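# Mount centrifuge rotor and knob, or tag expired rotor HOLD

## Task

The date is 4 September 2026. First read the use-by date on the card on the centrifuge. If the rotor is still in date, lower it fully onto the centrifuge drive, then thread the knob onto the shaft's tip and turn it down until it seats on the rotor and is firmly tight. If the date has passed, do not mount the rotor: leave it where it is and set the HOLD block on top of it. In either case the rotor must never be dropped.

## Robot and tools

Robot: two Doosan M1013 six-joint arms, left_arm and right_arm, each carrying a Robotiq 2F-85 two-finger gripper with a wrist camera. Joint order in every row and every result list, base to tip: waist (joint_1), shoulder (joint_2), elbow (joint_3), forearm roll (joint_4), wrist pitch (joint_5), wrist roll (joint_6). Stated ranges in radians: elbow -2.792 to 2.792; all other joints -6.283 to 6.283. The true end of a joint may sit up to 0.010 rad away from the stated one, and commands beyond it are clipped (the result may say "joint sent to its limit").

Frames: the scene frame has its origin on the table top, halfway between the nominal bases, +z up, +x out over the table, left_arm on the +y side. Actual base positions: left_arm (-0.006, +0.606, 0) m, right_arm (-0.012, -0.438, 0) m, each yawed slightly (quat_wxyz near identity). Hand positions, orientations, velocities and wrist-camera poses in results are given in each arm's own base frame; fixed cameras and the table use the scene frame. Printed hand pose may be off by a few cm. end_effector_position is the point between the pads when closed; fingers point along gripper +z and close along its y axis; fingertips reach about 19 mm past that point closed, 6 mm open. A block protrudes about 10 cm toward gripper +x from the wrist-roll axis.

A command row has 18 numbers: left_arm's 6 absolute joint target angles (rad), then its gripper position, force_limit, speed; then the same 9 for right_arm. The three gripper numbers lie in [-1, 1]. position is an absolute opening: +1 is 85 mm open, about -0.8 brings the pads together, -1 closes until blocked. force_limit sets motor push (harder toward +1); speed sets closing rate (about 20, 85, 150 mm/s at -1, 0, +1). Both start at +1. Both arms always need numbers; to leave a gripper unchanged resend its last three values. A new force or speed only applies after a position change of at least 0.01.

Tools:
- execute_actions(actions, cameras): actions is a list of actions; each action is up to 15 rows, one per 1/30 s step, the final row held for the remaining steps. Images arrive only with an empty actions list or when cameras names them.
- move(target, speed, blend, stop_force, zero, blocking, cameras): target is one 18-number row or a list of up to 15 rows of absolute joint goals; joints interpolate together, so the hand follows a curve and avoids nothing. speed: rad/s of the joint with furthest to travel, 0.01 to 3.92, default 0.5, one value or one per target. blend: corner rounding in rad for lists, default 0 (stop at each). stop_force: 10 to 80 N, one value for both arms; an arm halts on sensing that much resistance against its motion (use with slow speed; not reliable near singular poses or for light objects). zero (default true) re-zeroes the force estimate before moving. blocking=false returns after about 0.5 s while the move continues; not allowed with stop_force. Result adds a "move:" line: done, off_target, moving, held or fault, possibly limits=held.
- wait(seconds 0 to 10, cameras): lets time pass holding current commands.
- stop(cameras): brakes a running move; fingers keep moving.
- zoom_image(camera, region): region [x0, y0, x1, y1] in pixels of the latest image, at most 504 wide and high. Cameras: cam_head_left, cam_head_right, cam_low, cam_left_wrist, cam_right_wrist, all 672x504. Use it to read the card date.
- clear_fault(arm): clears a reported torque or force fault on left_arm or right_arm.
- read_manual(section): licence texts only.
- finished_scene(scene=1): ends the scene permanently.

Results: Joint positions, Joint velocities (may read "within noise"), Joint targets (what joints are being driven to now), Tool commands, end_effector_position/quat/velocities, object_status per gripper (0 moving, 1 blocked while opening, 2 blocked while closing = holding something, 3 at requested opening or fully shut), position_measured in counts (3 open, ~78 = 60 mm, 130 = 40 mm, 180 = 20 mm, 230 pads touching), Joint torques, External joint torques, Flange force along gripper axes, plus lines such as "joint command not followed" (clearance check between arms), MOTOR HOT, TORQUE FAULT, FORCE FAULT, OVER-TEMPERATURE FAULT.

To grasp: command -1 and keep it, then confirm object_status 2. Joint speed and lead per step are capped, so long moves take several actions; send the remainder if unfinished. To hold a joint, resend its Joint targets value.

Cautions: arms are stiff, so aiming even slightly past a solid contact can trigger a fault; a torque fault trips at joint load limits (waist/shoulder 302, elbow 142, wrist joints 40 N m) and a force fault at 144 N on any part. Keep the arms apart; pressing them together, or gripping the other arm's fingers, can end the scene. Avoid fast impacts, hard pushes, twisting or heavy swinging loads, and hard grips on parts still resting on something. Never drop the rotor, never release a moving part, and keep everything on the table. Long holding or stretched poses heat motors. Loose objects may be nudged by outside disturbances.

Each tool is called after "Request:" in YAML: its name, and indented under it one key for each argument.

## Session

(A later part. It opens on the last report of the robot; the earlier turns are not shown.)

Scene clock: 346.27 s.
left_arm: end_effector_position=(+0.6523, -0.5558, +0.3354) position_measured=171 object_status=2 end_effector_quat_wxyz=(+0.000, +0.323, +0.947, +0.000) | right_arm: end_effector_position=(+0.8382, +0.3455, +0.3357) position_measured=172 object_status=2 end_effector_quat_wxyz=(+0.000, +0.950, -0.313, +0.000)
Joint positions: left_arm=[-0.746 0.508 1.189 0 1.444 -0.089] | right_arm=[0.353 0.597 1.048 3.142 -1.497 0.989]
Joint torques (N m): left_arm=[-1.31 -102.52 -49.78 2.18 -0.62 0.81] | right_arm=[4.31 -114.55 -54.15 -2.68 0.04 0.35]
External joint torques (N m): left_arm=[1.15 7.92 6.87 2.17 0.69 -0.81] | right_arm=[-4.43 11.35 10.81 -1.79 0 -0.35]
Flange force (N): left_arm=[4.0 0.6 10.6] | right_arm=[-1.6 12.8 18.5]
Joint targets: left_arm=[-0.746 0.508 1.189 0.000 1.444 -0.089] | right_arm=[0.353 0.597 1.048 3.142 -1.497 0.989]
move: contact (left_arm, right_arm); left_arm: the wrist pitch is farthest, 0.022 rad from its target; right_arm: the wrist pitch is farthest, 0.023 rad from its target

Request:
move:
  target: [-0.7416,0.5079,1.1902,0,1.4435,-0.0546,-1,0,-1,0.3509,0.5911,1.0582,3.1416,-1.4923,1.0171,-1,0,-1]
  speed: 0.03
  stop_force: 25

Request:
move:
  target: [-0.7416,0.5105,1.2077,0,1.4233,-0.0546,-1,0,-1,0.3509,0.5928,1.0770,3.1416,-1.4718,1.0171,-1,0,-1]
  speed: 0.015
  stop_force: 12

Scene clock: 348.77 s.
left_arm: end_effector_position=(+0.6545, -0.5528, +0.3349) position_measured=171 object_status=2 end_effector_quat_wxyz=(+0.000, +0.337, +0.942, +0.000) | right_arm: end_effector_position=(+0.8359, +0.3427, +0.3351) position_measured=172 object_status=2 end_effector_quat_wxyz=(+0.000, +0.945, -0.327, +0.000)
Joint positions: left_arm=[-0.742 0.508 1.19 0 1.443 -0.055] | right_arm=[0.351 0.591 1.058 3.142 -1.492 1.017]
Joint torques (N m): left_arm=[-0.33 -83.31 -38.5 2.43 -1.32 0.92] | right_arm=[9.95 -88.96 -38.28 -0.8 -0.14 0.47]
External joint torques (N m): left_arm=[0 -11.12 -4.31 1.91 1.4 -0.92] | right_arm=[-9.98 -14.3 -5.15 -3.68 0.17 -0.47]
Flange force (N): left_arm=[6.5 -1.0 -11.1] | right_arm=[4.3 15.8 -9.8]
Joint targets: left_arm=[-0.742 0.508 1.190 0.000 1.444 -0.055] | right_arm=[0.351 0.591 1.058 3.142 -1.492 1.017]
move: done

Scene clock: 349.37 s.
left_arm: end_effector_position=(+0.6545, -0.5528, +0.3345) position_measured=171 object_status=2 end_effector_quat_wxyz=(+0.000, +0.337, +0.942, +0.000) | right_arm: end_effector_position=(+0.8359, +0.3427, +0.3348) position_measured=172 object_status=2 end_effector_quat_wxyz=(+0.000, +0.945, -0.327, +0.000)
Joint positions: left_arm=[-0.742 0.508 1.191 0 1.442 -0.055] | right_arm=[0.351 0.591 1.059 3.142 -1.491 1.017]
Joint torques (N m): left_arm=[0.66 -67.19 -29.22 3.01 -1.99 0.96] | right_arm=[11.89 -72.53 -29.49 -0.31 0.76 0.57]
External joint torques (N m): left_arm=[-0.87 -27.44 -13.73 1.36 2.05 -0.96] | right_arm=[-11.98 -30.07 -13.81 -4.15 -0.72 -0.57]
Flange force (N): left_arm=[8.9 -2.0 -29.6] | right_arm=[5.2 18.9 -27.1]
Joint targets: left_arm=[-0.742 0.508 1.191 0.000 1.442 -0.055] | right_arm=[0.351 0.591 1.059 3.142 -1.491 1.017]
move: contact (left_arm, right_arm); left_arm: the wrist pitch is farthest, 0.019 rad from its target; right_arm: the wrist pitch is farthest, 0.020 rad from its target

Request:
move:
  target:
    - [-0.7416,0.5072,1.1858,0,1.4486,-0.0546,-1,0,-1,0.3509,0.5907,1.0535,3.1416,-1.4974,1.0171,-1,0,-1]
    - [-0.7372,0.5073,1.1857,0,1.4486,-0.0202,-1,0,-1,0.3490,0.5847,1.0634,3.1416,-1.4935,1.0453,-1,0,-1]
  speed: 0.03

Request:
move:
  target: [-0.7372,0.5091,1.1974,0,1.4351,-0.0202,-1,0,-1,0.3490,0.5858,1.0760,3.1416,-1.4798,1.0453,-1,0,-1]
  speed: 0.015
  stop_force: 12

Scene clock: 352.37 s.
left_arm: end_effector_position=(+0.6570, -0.5499, +0.3379) position_measured=171 object_status=2 end_effector_quat_wxyz=(+0.000, +0.351, +0.936, +0.000) | right_arm: end_effector_position=(+0.8335, +0.3400, +0.3380) position_measured=172 object_status=2 end_effector_quat_wxyz=(+0.000, +0.940, -0.341, +0.000)
Joint positions: left_arm=[-0.737 0.507 1.186 0 1.449 -0.02] | right_arm=[0.349 0.585 1.063 3.142 -1.494 1.045]
Joint torques (N m): left_arm=[-5.16 -122.77 -66.12 1.01 -2.46 0.9] | right_arm=[12.82 -132.73 -62.62 -0.18 -2.32 0.53]
External joint torques (N m): left_arm=[5.47 28.02 23.09 3.38 2.52 -0.9] | right_arm=[-13.05 31.74 19.74 -4.25 2.35 -0.53]
Flange force (N): left_arm=[10.7 5.1 35.8] | right_arm=[11.7 10.1 39.4]
Joint targets: left_arm=[-0.737 0.507 1.186 0.000 1.449 -0.020] | right_arm=[0.349 0.585 1.063 3.142 -1.494 1.045]
move: done

Scene clock: 353.77 s.
left_arm: end_effector_position=(+0.6570, -0.5499, +0.3307) position_measured=171 object_status=2 end_effector_quat_wxyz=(+0.000, +0.351, +0.936, +0.000) | right_arm: end_effector_position=(+0.8335, +0.3400, +0.3308) position_measured=172 object_status=2 end_effector_quat_wxyz=(+0.000, +0.940, -0.341, +0.000)
Joint positions: left_arm=[-0.737 0.509 1.196 0 1.436 -0.02] | right_arm=[0.349 0.586 1.075 3.142 -1.481 1.045]
Joint torques (N m): left_arm=[-1.8 -102.27 -55.46 2.18 -4.01 0.92] | right_arm=[11.81 -110.64 -51.27 -0.33 -0.63 0.46]
External joint torques (N m): left_arm=[1.47 7.7 12.62 2.18 4.08 -0.92] | right_arm=[-11.94 9.32 8.31 -4.1 0.66 -0.46]
Flange force (N): left_arm=[16.5 0.3 13.2] | right_arm=[8.1 14.2 15.4]
Joint targets: left_arm=[-0.737 0.509 1.196 0.000 1.436 -0.020] | right_arm=[0.349 0.586 1.075 3.142 -1.481 1.045]
move: contact (left_arm, right_arm)

Request:
move:
  target: [-0.7372,0.5091,1.1963,0,1.4360,-0.0202,0.3,0,-1,0.3490,0.5858,1.0751,3.1416,-1.4807,1.0453,0.3,0,-1]
  speed: 0.02

Request:
wait:
  seconds: 0.5
  cameras: ["cam_left_wrist","cam_right_wrist","cam_head_left"]

Scene clock: 356.43 s.
left_arm: end_effector_position=(+0.6571, -0.5500, +0.3305) position_measured=91 object_status=0 end_effector_quat_wxyz=(+0.000, +0.351, +0.936, +0.000) | right_arm: end_effector_position=(+0.8335, +0.3400, +0.3305) position_measured=91 object_status=0 end_effector_quat_wxyz=(+0.000, +0.940, -0.341, +0.000)
Joint positions: left_arm=[-0.737 0.509 1.196 0 1.436 -0.02] | right_arm=[0.349 0.586 1.075 3.142 -1.481 1.045]
Joint torques (N m): left_arm=[1.65 -94.34 -42.58 3.36 0.22 -0.19] | right_arm=[0.49 -97.24 -43.37 -3.86 -0.04 0.44]
External joint torques (N m): left_arm=[-1.7 -0.61 -0.49 1.02 -0.16 0.19] | right_arm=[-0.6 -6.08 -0.32 -0.66 0.07 -0.44]
Flange force (N): left_arm=[-0.1 -1.8 -0.6] | right_arm=[-3.8 9.6 -1.4]
Joint targets: left_arm=[-0.737 0.509 1.196 0.000 1.436 -0.020] | right_arm=[0.349 0.586 1.075 3.142 -1.481 1.045]
move: done

Scene clock: 356.93 s.
left_arm: end_effector_position=(+0.6571, -0.5500, +0.3305) position_measured=91 object_status=3 end_effector_quat_wxyz=(+0.000, +0.351, +0.936, +0.000) | right_arm: end_effector_position=(+0.8335, +0.3400, +0.3305) position_measured=91 object_status=3 end_effector_quat_wxyz=(+0.000, +0.940, -0.341, +0.000)
Joint positions: left_arm=[-0.737 0.509 1.196 0 1.436 -0.02] | right_arm=[0.349 0.586 1.075 3.142 -1.481 1.045]
Joint torques (N m): left_arm=[1.76 -94.67 -42.43 3.39 0.19 -0.2] | right_arm=[0.79 -97.36 -43.37 -3.87 -0.04 0.46]
External joint torques (N m): left_arm=[-1.05 -0.27 -0.54 1.01 -0.13 0.2] | right_arm=[-0.85 -5.18 -0.04 -0.6 0.07 -0.46]
Flange force (N): left_arm=[-0.8 -1.0 -0.6] | right_arm=[-3.2 9.1 -0.8]
Joint targets: left_arm=[-0.737 0.509 1.196 0.000 1.436 -0.020] | right_arm=[0.349 0.586 1.075 3.142 -1.481 1.045]
Tool commands: left_gripper/position=+0.3 left_gripper/force_limit=+0.0 left_gripper/speed=-1.0 right_gripper/position=+0.3 right_gripper/force_limit=+0.0 right_gripper/speed=-1.0
wait: 0.50 s; at rest by 0.17 s
Images, in order (width x height): cam_head_left 672x504, cam_left_wrist 672x504, cam_right_wrist 672x504.

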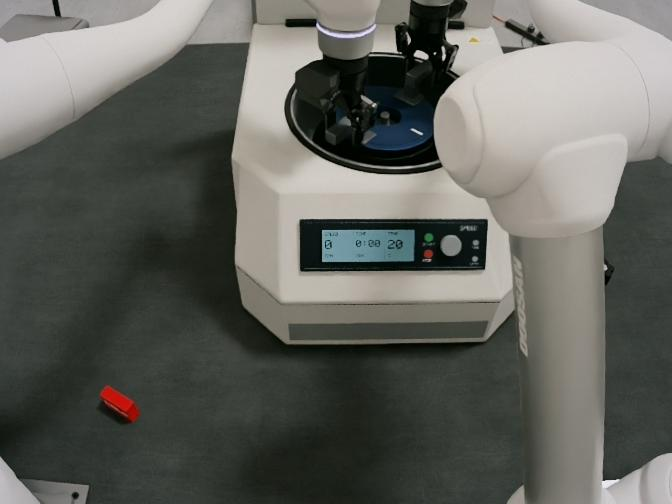

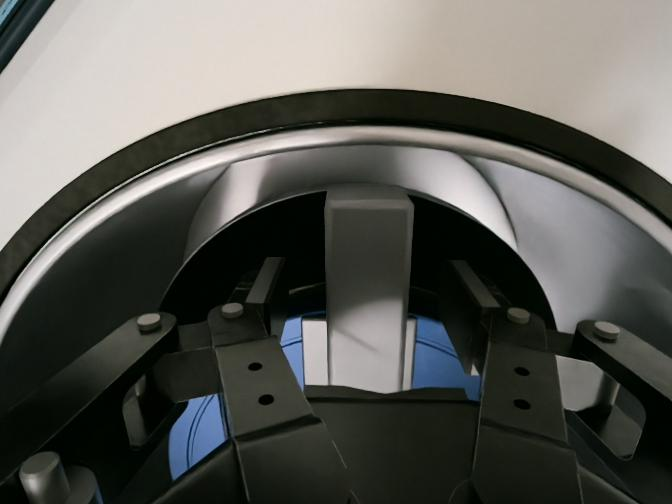

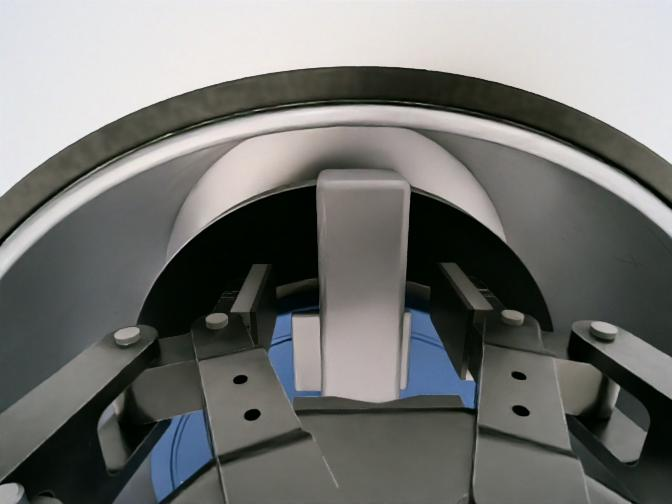

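Request:
move:
  target:
    - [-0.7372,0.5020,1.1361,0,1.5035,-0.0202,0.3,0,-1,0.3490,0.5818,1.0110,3.1416,-1.5488,1.0453,0.3,0,-1]
    - [-0.7372,0.5005,1.0310,0,1.6101,-0.0202,0.3,0,-1,0.3490,0.5854,0.8976,3.1416,-1.6586,1.0453,0.3,0,-1]
    - [-0.7372,0.5140,0.9023,0,1.7253,-0.0202,0.3,0,-1,0.3490,0.6034,0.7593,3.1416,-1.7789,1.0453,0.3,0,-1]
    - [-0.2,0.15,1.5,0,1.4916,0,0.3,0,-1,0.3490,0.6034,0.7593,3.1416,-1.7789,1.0453,0.3,0,-1]
  speed: [0.1,0.25,0.3,0.4]
  blend: 0.01
  cameras: ["all"]

Scene clock: 361.47 s.
left_arm: end_effector_position=(+0.6438, -0.0954, +0.4330) position_measured=91 object_status=3 end_effector_quat_wxyz=(+0.000, +0.100, +0.995, +0.000) | right_arm: end_effector_position=(+0.8328, +0.3397, +0.4901) position_measured=91 object_status=3 end_effector_quat_wxyz=(+0.000, +0.940, -0.341, +0.000)
Joint positions: left_arm=[-0.2 0.15 1.5 0 1.492 0] | right_arm=[0.349 0.603 0.759 3.142 -1.779 1.045]
Joint torques (N m): left_arm=[1.96 -59.11 -42.72 3.45 0.19 -0.14] | right_arm=[0.7 -98.27 -42.68 -3.79 -0.03 0.47]
External joint torques (N m): left_arm=[-2.13 -0.04 -0.56 0.95 -0.13 0.14] | right_arm=[-0.86 -4.37 0.29 -0.58 0.07 -0.47]
Flange force (N): left_arm=[-1.0 -3.0 -0.7] | right_arm=[-4.0 10.7 3.0]
Joint targets: left_arm=[-0.200 0.150 1.500 0.000 1.492 0.000] | right_arm=[0.349 0.603 0.759 3.142 -1.779 1.045]
move: done

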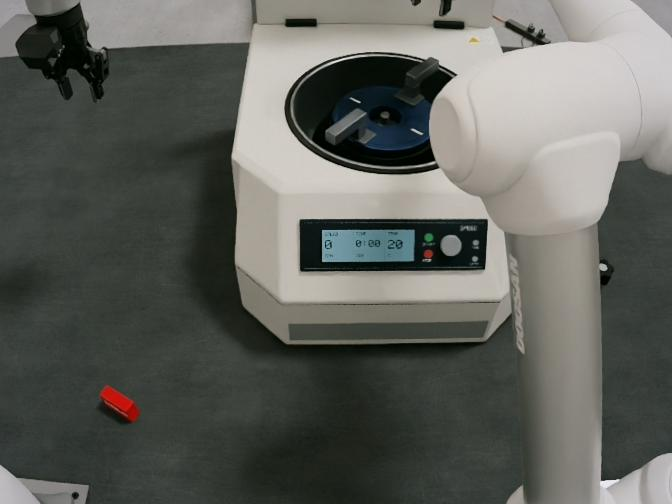

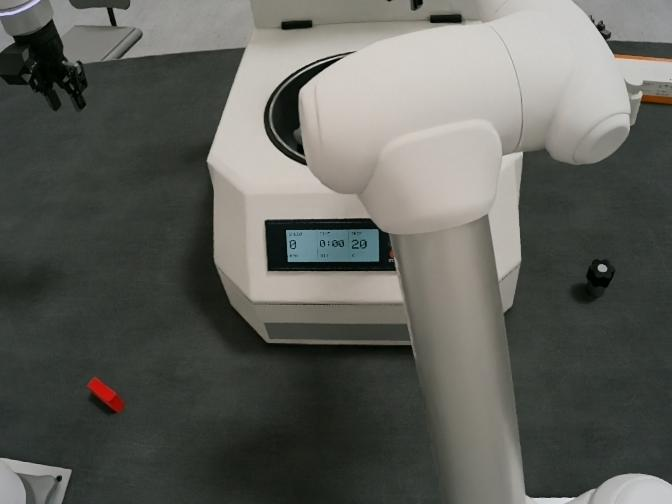

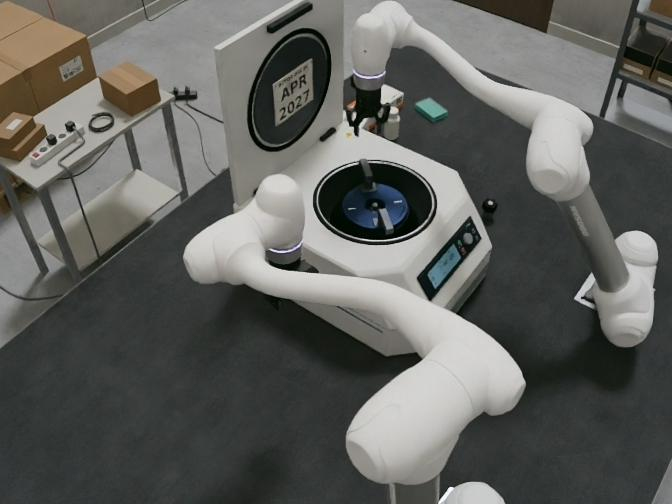

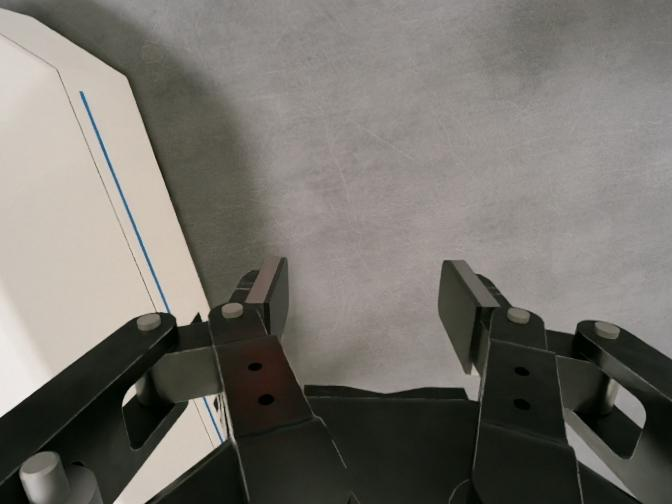

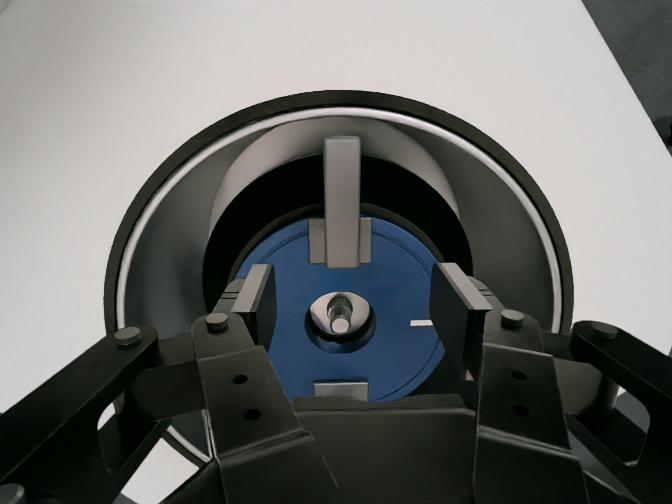

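Request:
zoom_image:
  camera: "cam_head_right"
  region: [560, 240, 640, 310]

Request:
zoom_image:
  camera: "cam_right_wrist"
  region: [220, 200, 460, 400]

Scaled by 6.300 from the camera's 672x504 image, which has a finer 960x720 frame.

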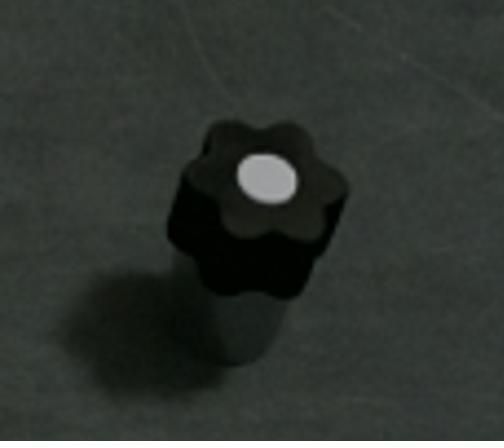

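Scaled by 2.100 from the camera's 672x504 image, which has a finer 960x720 frame.

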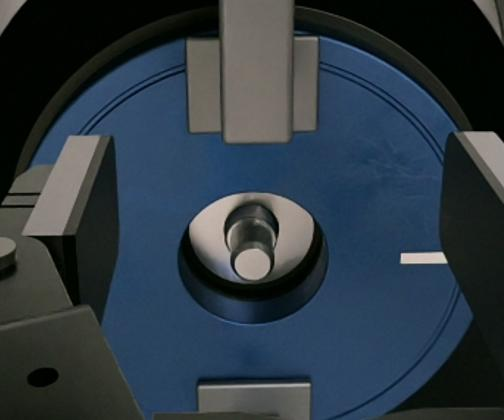

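Request:
zoom_image:
  camera: "cam_head_left"
  region: [280, 40, 480, 180]

Request:
zoom_image:
  camera: "cam_low"
  region: [300, 140, 460, 260]

Scaled by 2.520 from the camera's 672x504 image, which has a finer 960x720 frame.

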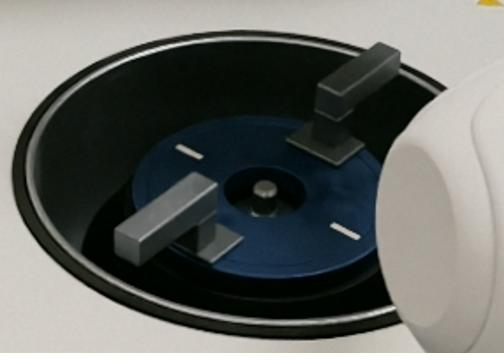

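Scaled by 3.150 from the camera's 672x504 image, which has a finer 960x720 frame.

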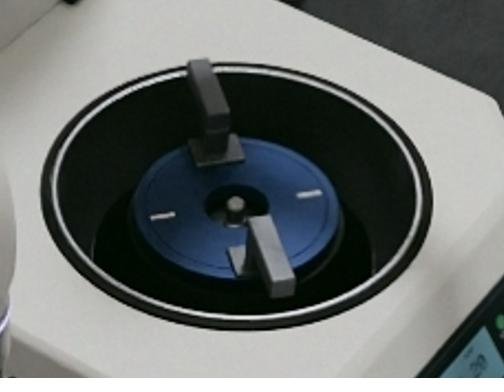

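Request:
move:
  target: [-0.2,0.15,1.5,0,1.4916,0,0.3,0,-1,-0.1823,-0.0335,1.9393,3.1416,-1.2358,-0.1823,0.9,0,0]
  speed: 0.6
  cameras: ["cam_right_wrist","cam_head_left","cam_low"]

Scene clock: 367.10 s.
left_arm: end_effector_position=(+0.6438, -0.0953, +0.4329) position_measured=91 object_status=3 end_effector_quat_wxyz=(+0.000, +0.100, +0.995, +0.000) | right_arm: end_effector_position=(+0.5051, -0.0580, +0.3000) position_measured=16 object_status=3 end_effector_quat_wxyz=(+0.000, +1.000, +0.000, +0.000)
Joint positions: left_arm=[-0.2 0.15 1.5 0 1.492 0] | right_arm=[-0.182 -0.033 1.939 3.142 -1.236 -0.182]
Joint torques (N m): left_arm=[2.23 -59.13 -42.9 3.46 0.19 -0.18] | right_arm=[0.42 -34.34 -41.82 -3.61 -0.03 0.43]
External joint torques (N m): left_arm=[-2.63 0.02 -0.42 0.93 -0.13 0.18] | right_arm=[-0.46 -2.97 0.91 -0.53 0.1 -0.43]
Flange force (N): left_arm=[-0.8 -3.7 -0.5] | right_arm=[-6.6 1.0 -0.3]
Joint targets: left_arm=[-0.200 0.150 1.500 0.000 1.492 0.000] | right_arm=[-0.182 -0.034 1.939 3.142 -1.236 -0.182]
move: done
Images, in order (width x height): cam_head_left 672x504, cam_low 672x504, cam_right_wrist 672x504.

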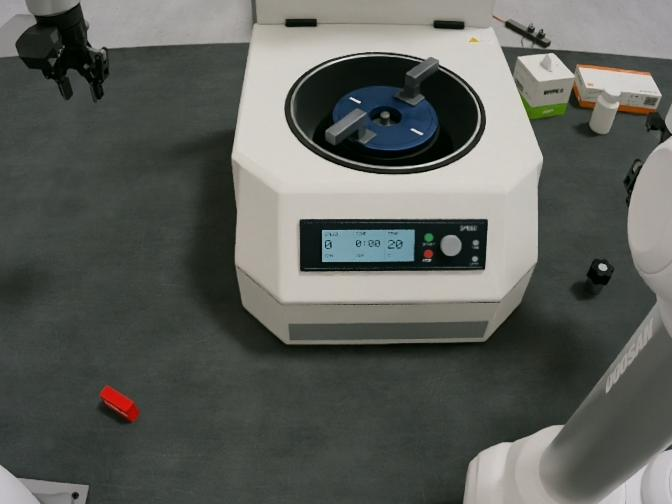

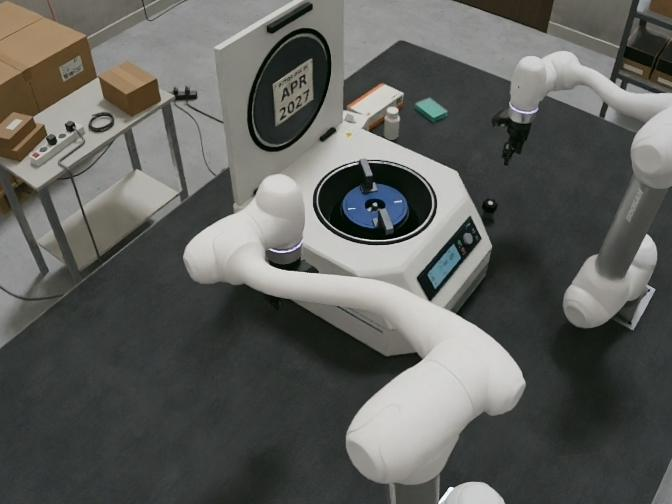

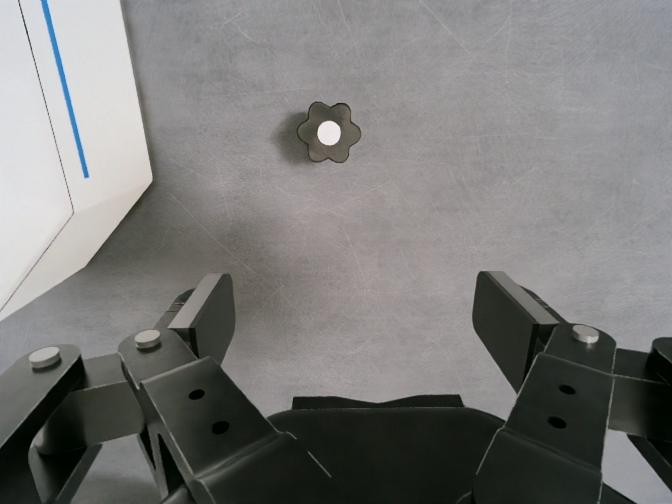

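Request:
move:
  target: [-0.2,0.15,1.5,0,1.4916,0,0.3,0,-1,-0.1558,0.1534,2.0418,3.1416,-0.9464,0.3678,0.9,0,0]
  speed: 0.5
  cameras: ["cam_right_wrist"]

Scene clock: 370.47 s.
left_arm: end_effector_position=(+0.6438, -0.0953, +0.4329) position_measured=91 object_status=3 end_effector_quat_wxyz=(+0.000, +0.100, +0.995, +0.000) | right_arm: end_effector_position=(+0.5470, -0.0510, +0.1500) position_measured=16 object_status=3 end_effector_quat_wxyz=(+0.000, +0.966, -0.259, +0.000)
Joint positions: left_arm=[-0.2 0.15 1.5 0 1.492 0] | right_arm=[-0.156 0.153 2.042 3.142 -0.946 0.368]
Joint torques (N m): left_arm=[2.13 -58.73 -42.83 3.42 0.22 -0.18] | right_arm=[0.33 -48.16 -35.57 -3.04 -0.01 0.46]
External joint torques (N m): left_arm=[-2.32 -0.26 -0.31 0.97 -0.15 0.18] | right_arm=[-0.42 -3.02 0.42 -0.55 0.08 -0.46]
Flange force (N): left_arm=[-0.1 -3.3 -0.3] | right_arm=[-4.2 3.7 -2.7]
Joint targets: left_arm=[-0.200 0.150 1.500 0.000 1.492 0.000] | right_arm=[-0.156 0.153 2.042 3.142 -0.946 0.368]
move: done
Images, in order (width x height): cam_right_wrist 672x504.

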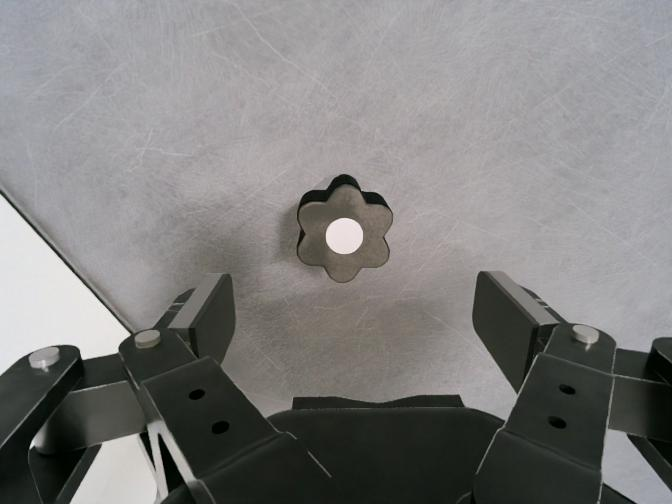

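Request:
move:
  target: [-0.2,0.15,1.5,0,1.4916,0,0.3,0,-1,-0.1558,0.2762,2.1197,3.1416,-0.7457,0.3678,0.9,0,0]
  speed: 0.08
  stop_force: 15
  cameras: ["cam_right_wrist","cam_head_right"]

Request:
zoom_image:
  camera: "cam_head_right"
  region: [520, 180, 672, 320]

Scene clock: 373.90 s.
left_arm: end_effector_position=(+0.6438, -0.0953, +0.4329) position_measured=91 object_status=3 end_effector_quat_wxyz=(+0.000, +0.100, +0.995, +0.000) | right_arm: end_effector_position=(+0.5470, -0.0510, +0.0499) position_measured=16 object_status=3 end_effector_quat_wxyz=(+0.000, +0.966, -0.259, +0.000)
Joint positions: left_arm=[-0.2 0.15 1.5 0 1.492 0] | right_arm=[-0.156 0.276 2.12 3.142 -0.746 0.368]
Joint torques (N m): left_arm=[1.59 -59.23 -42.88 3.41 0.19 -0.22] | right_arm=[0.56 -54.61 -29.92 -2.43 -0.03 0.43]
External joint torques (N m): left_arm=[-1.63 0.29 -0.18 0.97 -0.11 0.22] | right_arm=[-0.6 -4 0.42 -0.58 0.09 -0.43]
Flange force (N): left_arm=[-0.8 -2.1 -0.1] | right_arm=[-4.8 4.2 -5.1]
Joint targets: left_arm=[-0.200 0.150 1.500 0.000 1.492 0.000] | right_arm=[-0.156 0.276 2.120 3.142 -0.746 0.368]
move: done
Images, in order (width x height): cam_head_right 672x504, cam_right_wrist 672x504.

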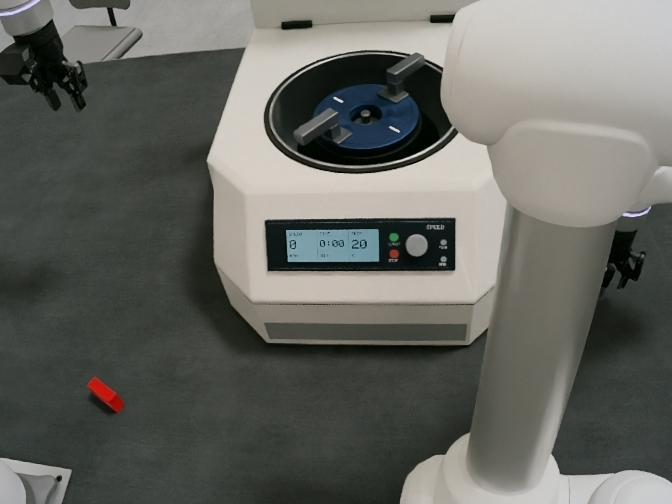

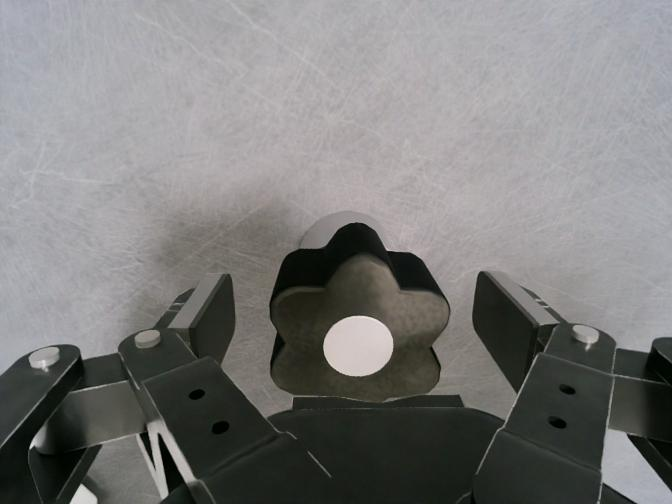

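Scaled by 3.316 from the camera's 672x504 image, which has a finer 960x720 frame.

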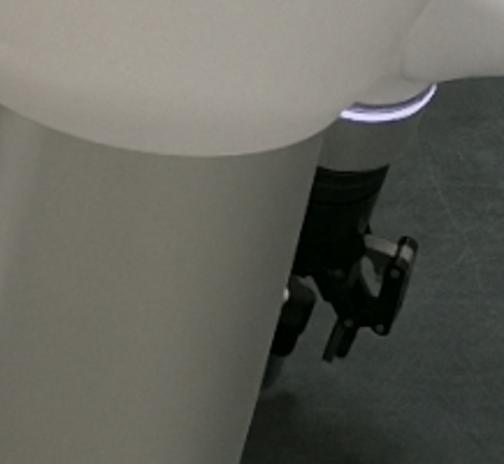

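Request:
move:
  target: [-0.2,0.15,1.5,0,1.4916,0,0.3,0,-1,-0.1558,0.2762,2.1197,3.1416,-0.7457,0.3678,-1,-0.1,-1]

Request:
wait:
  seconds: 0.5
  cameras: ["cam_right_wrist"]

Scene clock: 376.57 s.
left_arm: end_effector_position=(+0.6438, -0.0953, +0.4329) position_measured=91 object_status=3 end_effector_quat_wxyz=(+0.000, +0.100, +0.995, +0.000) | right_arm: end_effector_position=(+0.5471, -0.0510, +0.0500) position_measured=108 object_status=0 end_effector_quat_wxyz=(+0.000, +0.966, -0.259, +0.000)
Joint positions: left_arm=[-0.2 0.15 1.5 0 1.492 0] | right_arm=[-0.156 0.276 2.12 3.142 -0.746 0.368]
Joint torques (N m): left_arm=[2.25 -58.93 -42.79 3.35 0.27 -0.19] | right_arm=[0.4 -48.1 -26.61 -2.46 0.61 0.43]
External joint torques (N m): left_arm=[-2.42 0.01 -0.28 1.02 -0.2 0.19] | right_arm=[-0.47 -10.36 -2.88 -0.55 -0.54 -0.43]
Flange force (N): left_arm=[-0.5 -3.4 -0.1] | right_arm=[-6.4 4.7 -17.3]
Joint targets: left_arm=[-0.200 0.150 1.500 0.000 1.492 0.000] | right_arm=[-0.156 0.276 2.120 3.142 -0.746 0.368]
move: done

Scene clock: 377.07 s.
left_arm: end_effector_position=(+0.6438, -0.0953, +0.4329) position_measured=91 object_status=3 end_effector_quat_wxyz=(+0.000, +0.100, +0.995, +0.000) | right_arm: end_effector_position=(+0.5471, -0.0510, +0.0500) position_measured=108 object_status=2 end_effector_quat_wxyz=(+0.000, +0.966, -0.259, +0.000)
Joint positions: left_arm=[-0.2 0.15 1.5 0 1.492 0] | right_arm=[-0.156 0.276 2.12 3.142 -0.746 0.368]
Joint torques (N m): left_arm=[1.81 -58.68 -42.72 3.39 0.21 -0.19] | right_arm=[0.82 -47.9 -26.63 -2.49 0.64 0.48]
External joint torques (N m): left_arm=[-1.88 -0.44 -0.5 1.01 -0.15 0.19] | right_arm=[-0.93 -10.32 -2.91 -0.53 -0.57 -0.48]
Flange force (N): left_arm=[-0.2 -2.6 -0.6] | right_arm=[-5.9 5.5 -17.3]
Joint targets: left_arm=[-0.200 0.150 1.500 0.000 1.492 0.000] | right_arm=[-0.156 0.276 2.120 3.142 -0.746 0.368]
Tool commands: left_gripper/position=+0.3 left_gripper/force_limit=+0.0 left_gripper/speed=-1.0 right_gripper/position=-1.0 right_gripper/force_limit=-0.1 right_gripper/speed=-1.0
wait: 0.50 s; at rest by 0.17 s
Images, in order (width x height): cam_right_wrist 672x504.

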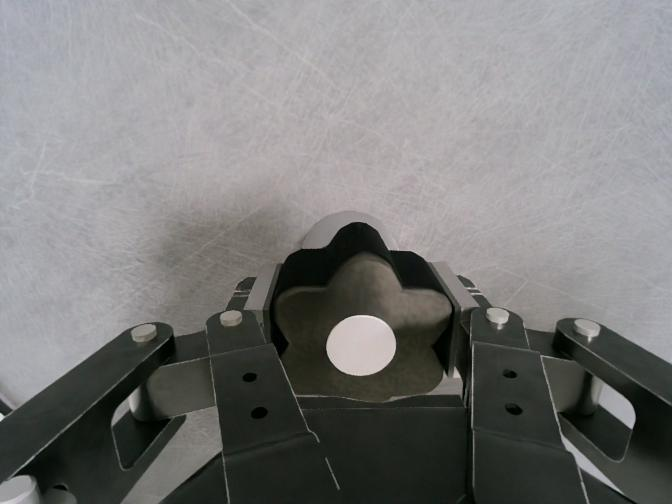

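Request:
move:
  target: [-0.2,0.15,1.5,0,1.4916,0,0.3,0,-1,-0.1558,0.2762,2.1197,3.1416,-0.7457,0.3678,0.9,0,-0.5]
  cameras: ["cam_right_wrist"]

Request:
zoom_image:
  camera: "cam_right_wrist"
  region: [290, 300, 430, 400]

Request:
move:
  target: [-0.2,0.15,1.5,0,1.4916,0,0.3,0,-1,-0.1558,0.2762,2.1197,3.1416,-0.7457,3.5094,0.9,0,-0.5]
  speed: 1.0
  cameras: ["cam_right_wrist"]

Request:
zoom_image:
  camera: "cam_right_wrist"
  region: [290, 300, 430, 400]

Scene clock: 378.97 s.
left_arm: end_effector_position=(+0.6438, -0.0953, +0.4329) position_measured=91 object_status=3 end_effector_quat_wxyz=(+0.000, +0.100, +0.995, +0.000) | right_arm: end_effector_position=(+0.5471, -0.0510, +0.0500) position_measured=16 object_status=0 end_effector_quat_wxyz=(+0.000, +0.966, -0.259, +0.000)
Joint positions: left_arm=[-0.2 0.15 1.5 0 1.492 0] | right_arm=[-0.156 0.276 2.12 3.142 -0.746 0.368]
Joint torques (N m): left_arm=[1.99 -58.77 -42.87 3.38 0.15 -0.19] | right_arm=[0.75 -55.05 -30.01 -2.46 0 0.48]
External joint torques (N m): left_arm=[-2.27 -0.06 -0.14 0.99 -0.08 0.19] | right_arm=[-0.84 -3.35 0.48 -0.56 0.07 -0.48]
Flange force (N): left_arm=[-0.1 -3.2 -0.1] | right_arm=[-3.9 4.4 -4.2]
Joint targets: left_arm=[-0.200 0.150 1.500 0.000 1.492 0.000] | right_arm=[-0.156 0.276 2.120 3.142 -0.746 0.368]
move: done
Images, in order (width x height): cam_right_wrist 672x504.

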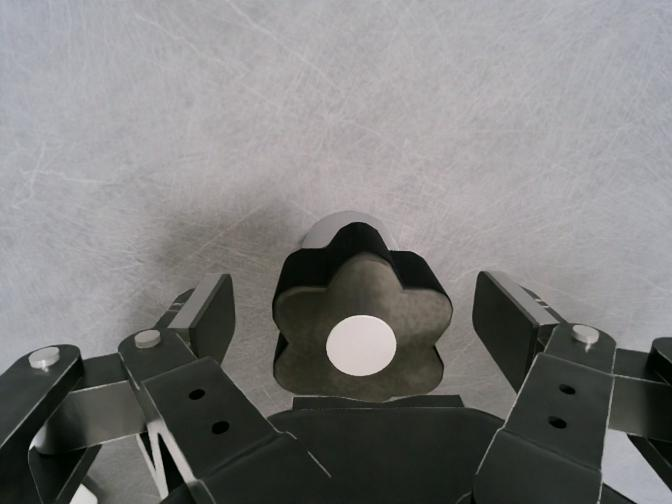

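Scaled by 3.600 from the camera's 672x504 image, which has a finer 960x720 frame.

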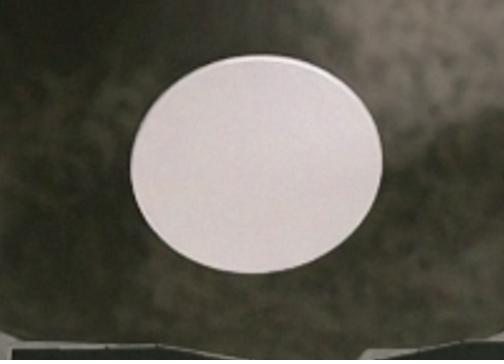

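Scene clock: 382.57 s.
left_arm: end_effector_position=(+0.6438, -0.0953, +0.4329) position_measured=91 object_status=3 end_effector_quat_wxyz=(+0.000, +0.100, +0.995, +0.000) | right_arm: end_effector_position=(+0.5471, -0.0510, +0.0500) position_measured=16 object_status=3 end_effector_quat_wxyz=(+0.000, +0.259, +0.966, +0.000)
Joint positions: left_arm=[-0.2 0.15 1.5 0 1.492 0] | right_arm=[-0.156 0.276 2.12 3.142 -0.746 3.509]
Joint torques (N m): left_arm=[2.32 -58.86 -42.89 3.46 0.2 -0.13] | right_arm=[0.25 -54.73 -29.96 -2.42 -0.2 0.54]
External joint torques (N m): left_arm=[-2.15 -0.39 -0.4 0.96 -0.14 0.13] | right_arm=[-0.29 -3.63 0.37 -0.57 0.13 -0.54]
Flange force (N): left_arm=[-0.1 -3.1 -0.5] | right_arm=[4.4 -3.7 -4.5]
Joint targets: left_arm=[-0.200 0.150 1.500 0.000 1.492 0.000] | right_arm=[-0.156 0.276 2.120 3.142 -0.746 3.509]
move: done
Images, in order (width x height): cam_right_wrist 672x504.

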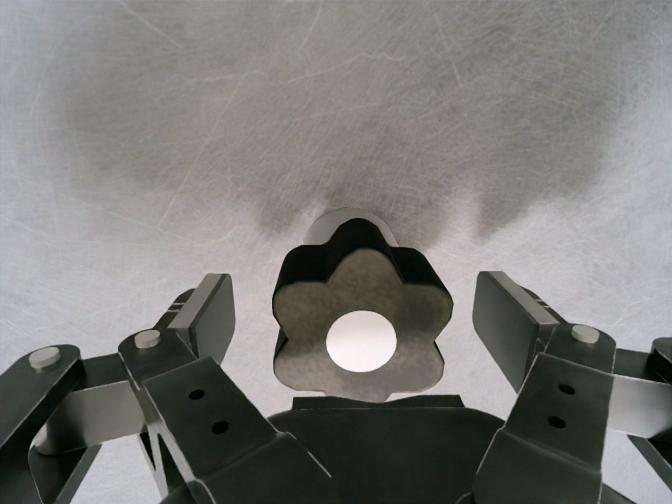

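Scaled by 3.600 from the camera's 672x504 image, which has a finer 960x720 frame.

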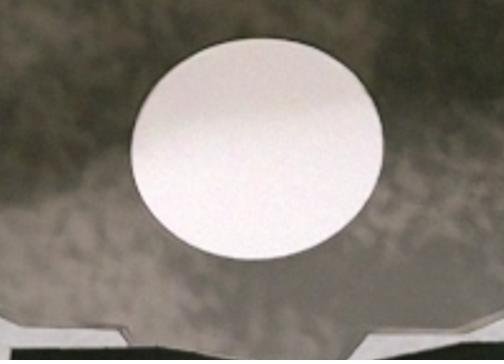

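Request:
move:
  target:
    - [-0.2,0.15,1.5,0,1.4916,0,0.3,0,-1,-0.1553,0.2754,2.1209,3.1416,-0.7453,3.5099,0.9,0,-0.5]
    - [-0.2,0.15,1.5,0,1.4916,0,0.3,0,-1,-0.1553,0.2754,2.1209,3.1416,-0.7453,3.5099,-1,-0.1,-1]
  speed: 0.2

Request:
wait:
  seconds: 0.3
  cameras: ["cam_right_wrist"]

Request:
zoom_image:
  camera: "cam_right_wrist"
  region: [290, 300, 430, 400]

Scene clock: 386.20 s.
left_arm: end_effector_position=(+0.6438, -0.0953, +0.4329) position_measured=91 object_status=3 end_effector_quat_wxyz=(+0.000, +0.100, +0.995, +0.000) | right_arm: end_effector_position=(+0.5465, -0.0506, +0.0500) position_measured=108 object_status=0 end_effector_quat_wxyz=(+0.000, +0.259, +0.966, +0.000)
Joint positions: left_arm=[-0.2 0.15 1.5 0 1.492 0] | right_arm=[-0.155 0.275 2.121 3.142 -0.745 3.51]
Joint torques (N m): left_arm=[1.91 -58.78 -42.87 3.4 0.19 -0.2] | right_arm=[0.99 -47 -26.29 -2.42 0.61 0.43]
External joint torques (N m): left_arm=[-2.16 -0.37 -0.45 1 -0.13 0.2] | right_arm=[-1.08 -11.3 -3.09 -0.57 -0.68 -0.43]
Flange force (N): left_arm=[-0.2 -3.0 -0.6] | right_arm=[6.6 -6.1 -19.0]
Joint targets: left_arm=[-0.200 0.150 1.500 0.000 1.492 0.000] | right_arm=[-0.155 0.275 2.121 3.142 -0.745 3.510]
move: done

Scene clock: 386.50 s.
left_arm: end_effector_position=(+0.6438, -0.0953, +0.4329) position_measured=91 object_status=3 end_effector_quat_wxyz=(+0.000, +0.100, +0.995, +0.000) | right_arm: end_effector_position=(+0.5465, -0.0506, +0.0500) position_measured=108 object_status=2 end_effector_quat_wxyz=(+0.000, +0.259, +0.966, +0.000)
Joint positions: left_arm=[-0.2 0.15 1.5 0 1.492 0] | right_arm=[-0.155 0.275 2.121 3.142 -0.745 3.51]
Joint torques (N m): left_arm=[1.93 -58.8 -42.62 3.4 0.18 -0.2] | right_arm=[0.58 -47.32 -26.26 -2.45 0.57 0.41]
External joint torques (N m): left_arm=[-1.78 -0.15 -0.38 0.99 -0.1 0.2] | right_arm=[-0.65 -10.88 -3.15 -0.54 -0.64 -0.41]
Flange force (N): left_arm=[-0.4 -2.4 -0.5] | right_arm=[6.4 -5.1 -18.4]
Joint targets: left_arm=[-0.200 0.150 1.500 0.000 1.492 0.000] | right_arm=[-0.155 0.275 2.121 3.142 -0.745 3.510]
Tool commands: left_gripper/position=+0.3 left_gripper/force_limit=+0.0 left_gripper/speed=-1.0 right_gripper/position=-1.0 right_gripper/force_limit=-0.1 right_gripper/speed=-1.0
wait: 0.30 s; at rest by 0.17 s
Images, in order (width x height): cam_right_wrist 672x504.

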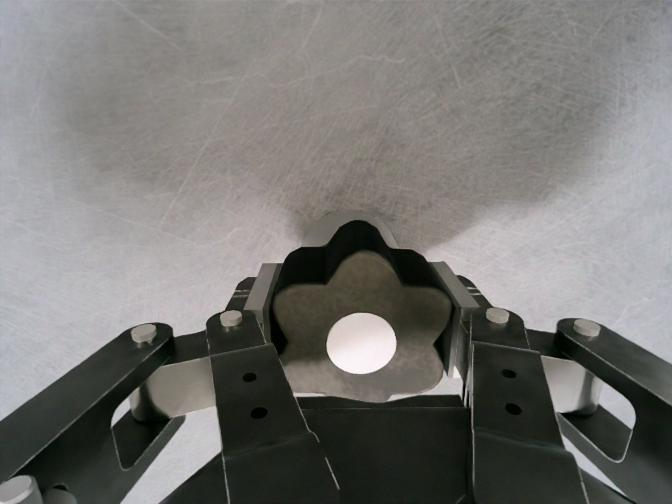

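Scaled by 3.600 from the camera's 672x504 image, which has a finer 960x720 frame.

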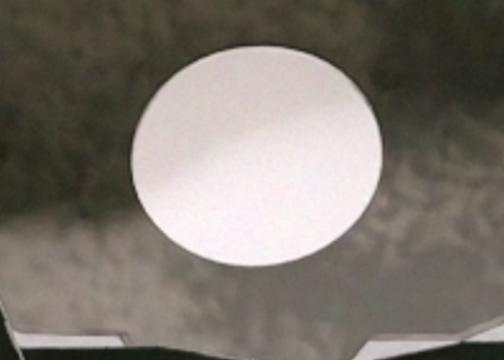

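Request:
move:
  target:
    - [-0.2,0.15,1.5,0,1.4916,0,0.3,0,-1,-0.1553,-0.0165,1.6482,3.1416,-1.5099,3.0,-1,-0.1,-1]
    - [-0.2,0.15,1.5,0,1.4916,0,0.3,0,-1,0.4733,0.4868,1.0700,3.1416,-1.5848,-6.1,-1,-0.1,-1]
  speed: [0.4,1.8]
  blend: 0.02
  cameras: ["all"]

Request:
zoom_image:
  camera: "cam_head_left"
  region: [280, 0, 480, 180]

Request:
zoom_image:
  camera: "cam_low"
  region: [300, 100, 460, 260]

Scene clock: 395.77 s.
left_arm: end_effector_position=(+0.6438, -0.0953, +0.4329) position_measured=91 object_status=3 end_effector_quat_wxyz=(+0.000, +0.100, +0.995, +0.000) | right_arm: end_effector_position=(+0.7399, +0.4177, +0.4199) position_measured=108 object_status=2 end_effector_quat_wxyz=(+0.000, +0.989, +0.145, +0.000)
Joint positions: left_arm=[-0.2 0.15 1.5 0 1.492 0] | right_arm=[0.473 0.487 1.07 3.142 -1.585 -6.1]
Joint torques (N m): left_arm=[1.84 -58.94 -42.64 3.43 0.2 -0.21] | right_arm=[0.63 -92.37 -45.69 -3.84 -0.01 0.52]
External joint torques (N m): left_arm=[-2.15 0.09 -0.4 0.94 -0.13 0.21] | right_arm=[-0.72 -1.39 2.09 -0.6 0.07 -0.52]
Flange force (N): left_arm=[-0.9 -2.9 -0.4] | right_arm=[-8.0 3.3 4.0]
Joint targets: left_arm=[-0.200 0.150 1.500 0.000 1.492 0.000] | right_arm=[0.473 0.487 1.070 3.142 -1.585 -6.100]
move: done

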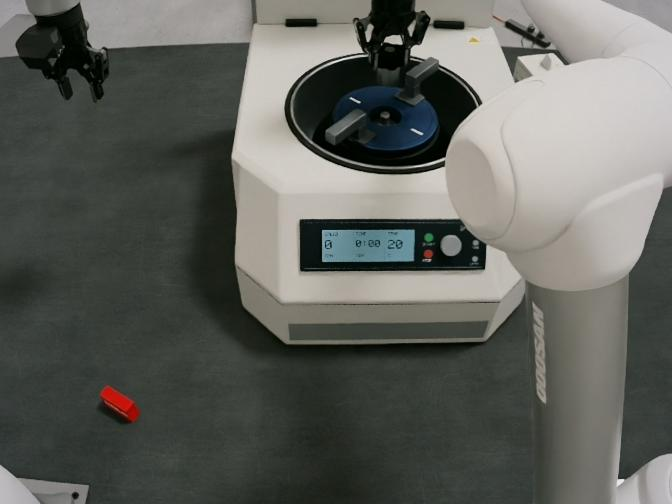

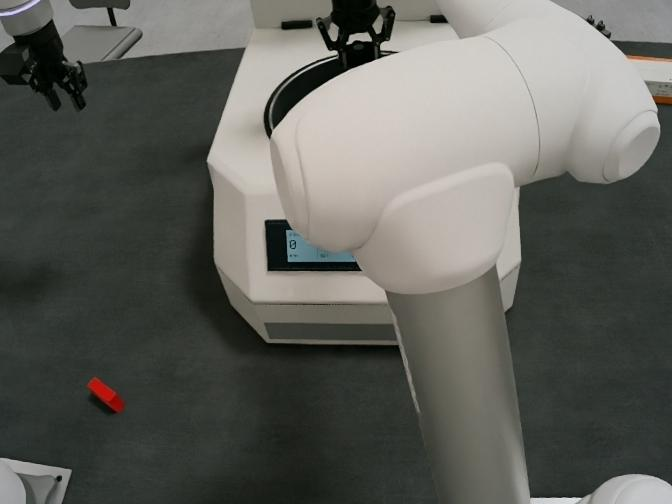

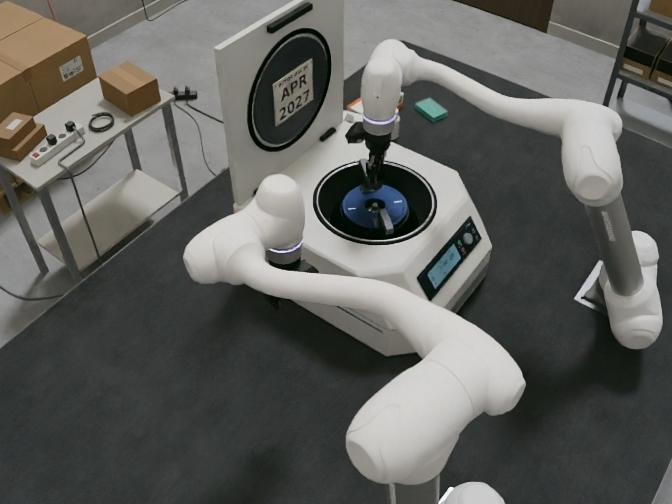

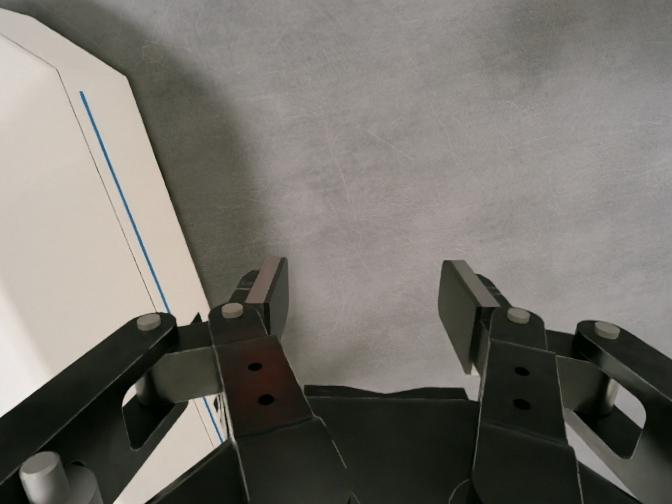

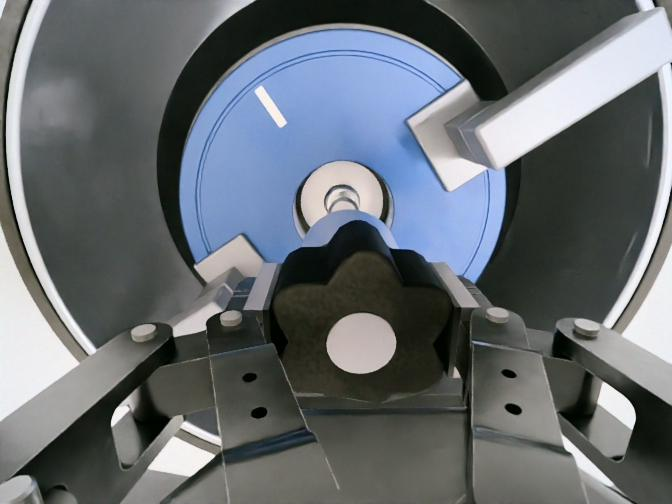

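Scaled by 2.520 from the camera's 672x504 image, which has a finer 960x720 frame.

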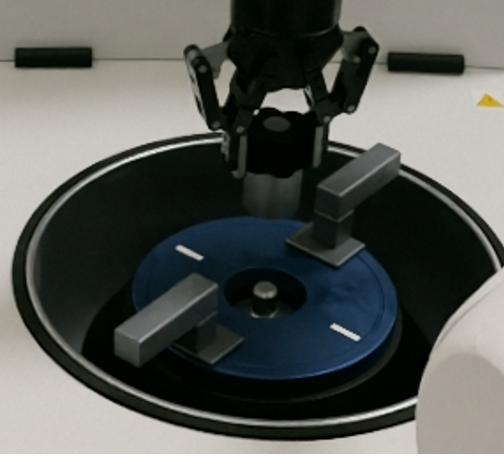

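Scaled by 3.150 from the camera's 672x504 image, which has a finer 960x720 frame.

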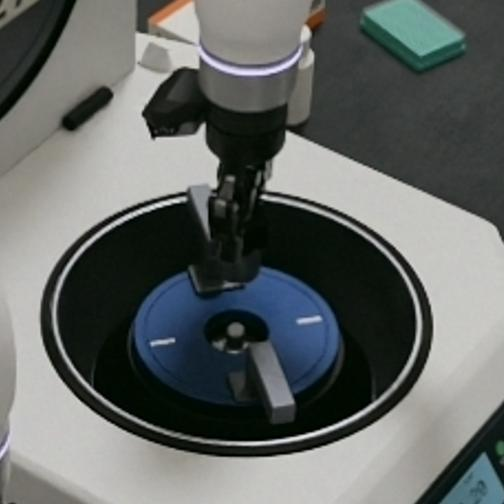

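Request:
move:
  target: [-0.2,0.15,1.5,0,1.4916,0,0.3,0,-1,0.4733,0.4908,1.1711,3.1416,-1.4797,-6.1,-1,-0.1,-1]
  speed: 0.06
  stop_force: 15

Request:
move:
  target: [-0.2,0.15,1.5,0,1.4916,0,0.3,0,-1,0.4733,0.4968,1.2159,3.1416,-1.4289,-6.1,-1,-0.1,-1]
  speed: 0.02
  stop_force: 10

Scene clock: 398.83 s.
left_arm: end_effector_position=(+0.6438, -0.0953, +0.4329) position_measured=91 object_status=3 end_effector_quat_wxyz=(+0.000, +0.100, +0.995, +0.000) | right_arm: end_effector_position=(+0.7399, +0.4177, +0.3600) position_measured=108 object_status=2 end_effector_quat_wxyz=(+0.000, +0.989, +0.145, +0.000)
Joint positions: left_arm=[-0.2 0.15 1.5 0 1.492 0] | right_arm=[0.473 0.491 1.171 3.142 -1.48 -6.1]
Joint torques (N m): left_arm=[1.94 -58.86 -42.82 3.46 0.25 -0.2] | right_arm=[0.66 -92.29 -45.5 -3.83 -0.02 0.5]
External joint torques (N m): left_arm=[-1.9 -0.22 -0.35 0.94 -0.18 0.2] | right_arm=[-0.76 -0.65 2.47 -0.56 0.09 -0.5]
Flange force (N): left_arm=[-0.2 -2.6 -0.3] | right_arm=[-7.3 3.2 3.9]
Joint targets: left_arm=[-0.200 0.150 1.500 0.000 1.492 0.000] | right_arm=[0.473 0.491 1.171 3.142 -1.480 -6.100]
move: done

Scene clock: 401.97 s.
left_arm: end_effector_position=(+0.6438, -0.0953, +0.4329) position_measured=91 object_status=3 end_effector_quat_wxyz=(+0.000, +0.100, +0.995, +0.000) | right_arm: end_effector_position=(+0.7398, +0.4177, +0.3301) position_measured=108 object_status=2 end_effector_quat_wxyz=(+0.000, +0.989, +0.145, +0.000)
Joint positions: left_arm=[-0.2 0.15 1.5 0 1.492 0] | right_arm=[0.473 0.497 1.216 3.142 -1.429 -6.1]
Joint torques (N m): left_arm=[1.86 -58.68 -42.78 3.4 0.22 -0.18] | right_arm=[0.56 -92.55 -45.33 -3.8 -0.04 0.47]
External joint torques (N m): left_arm=[-2.03 -0.25 -0.29 0.97 -0.14 0.18] | right_arm=[-0.63 -0.96 2.38 -0.58 0.11 -0.47]
Flange force (N): left_arm=[-0.1 -2.8 -0.3] | right_arm=[-7.5 3.0 3.4]
Joint targets: left_arm=[-0.200 0.150 1.500 0.000 1.492 0.000] | right_arm=[0.473 0.497 1.216 3.142 -1.429 -6.100]
move: done


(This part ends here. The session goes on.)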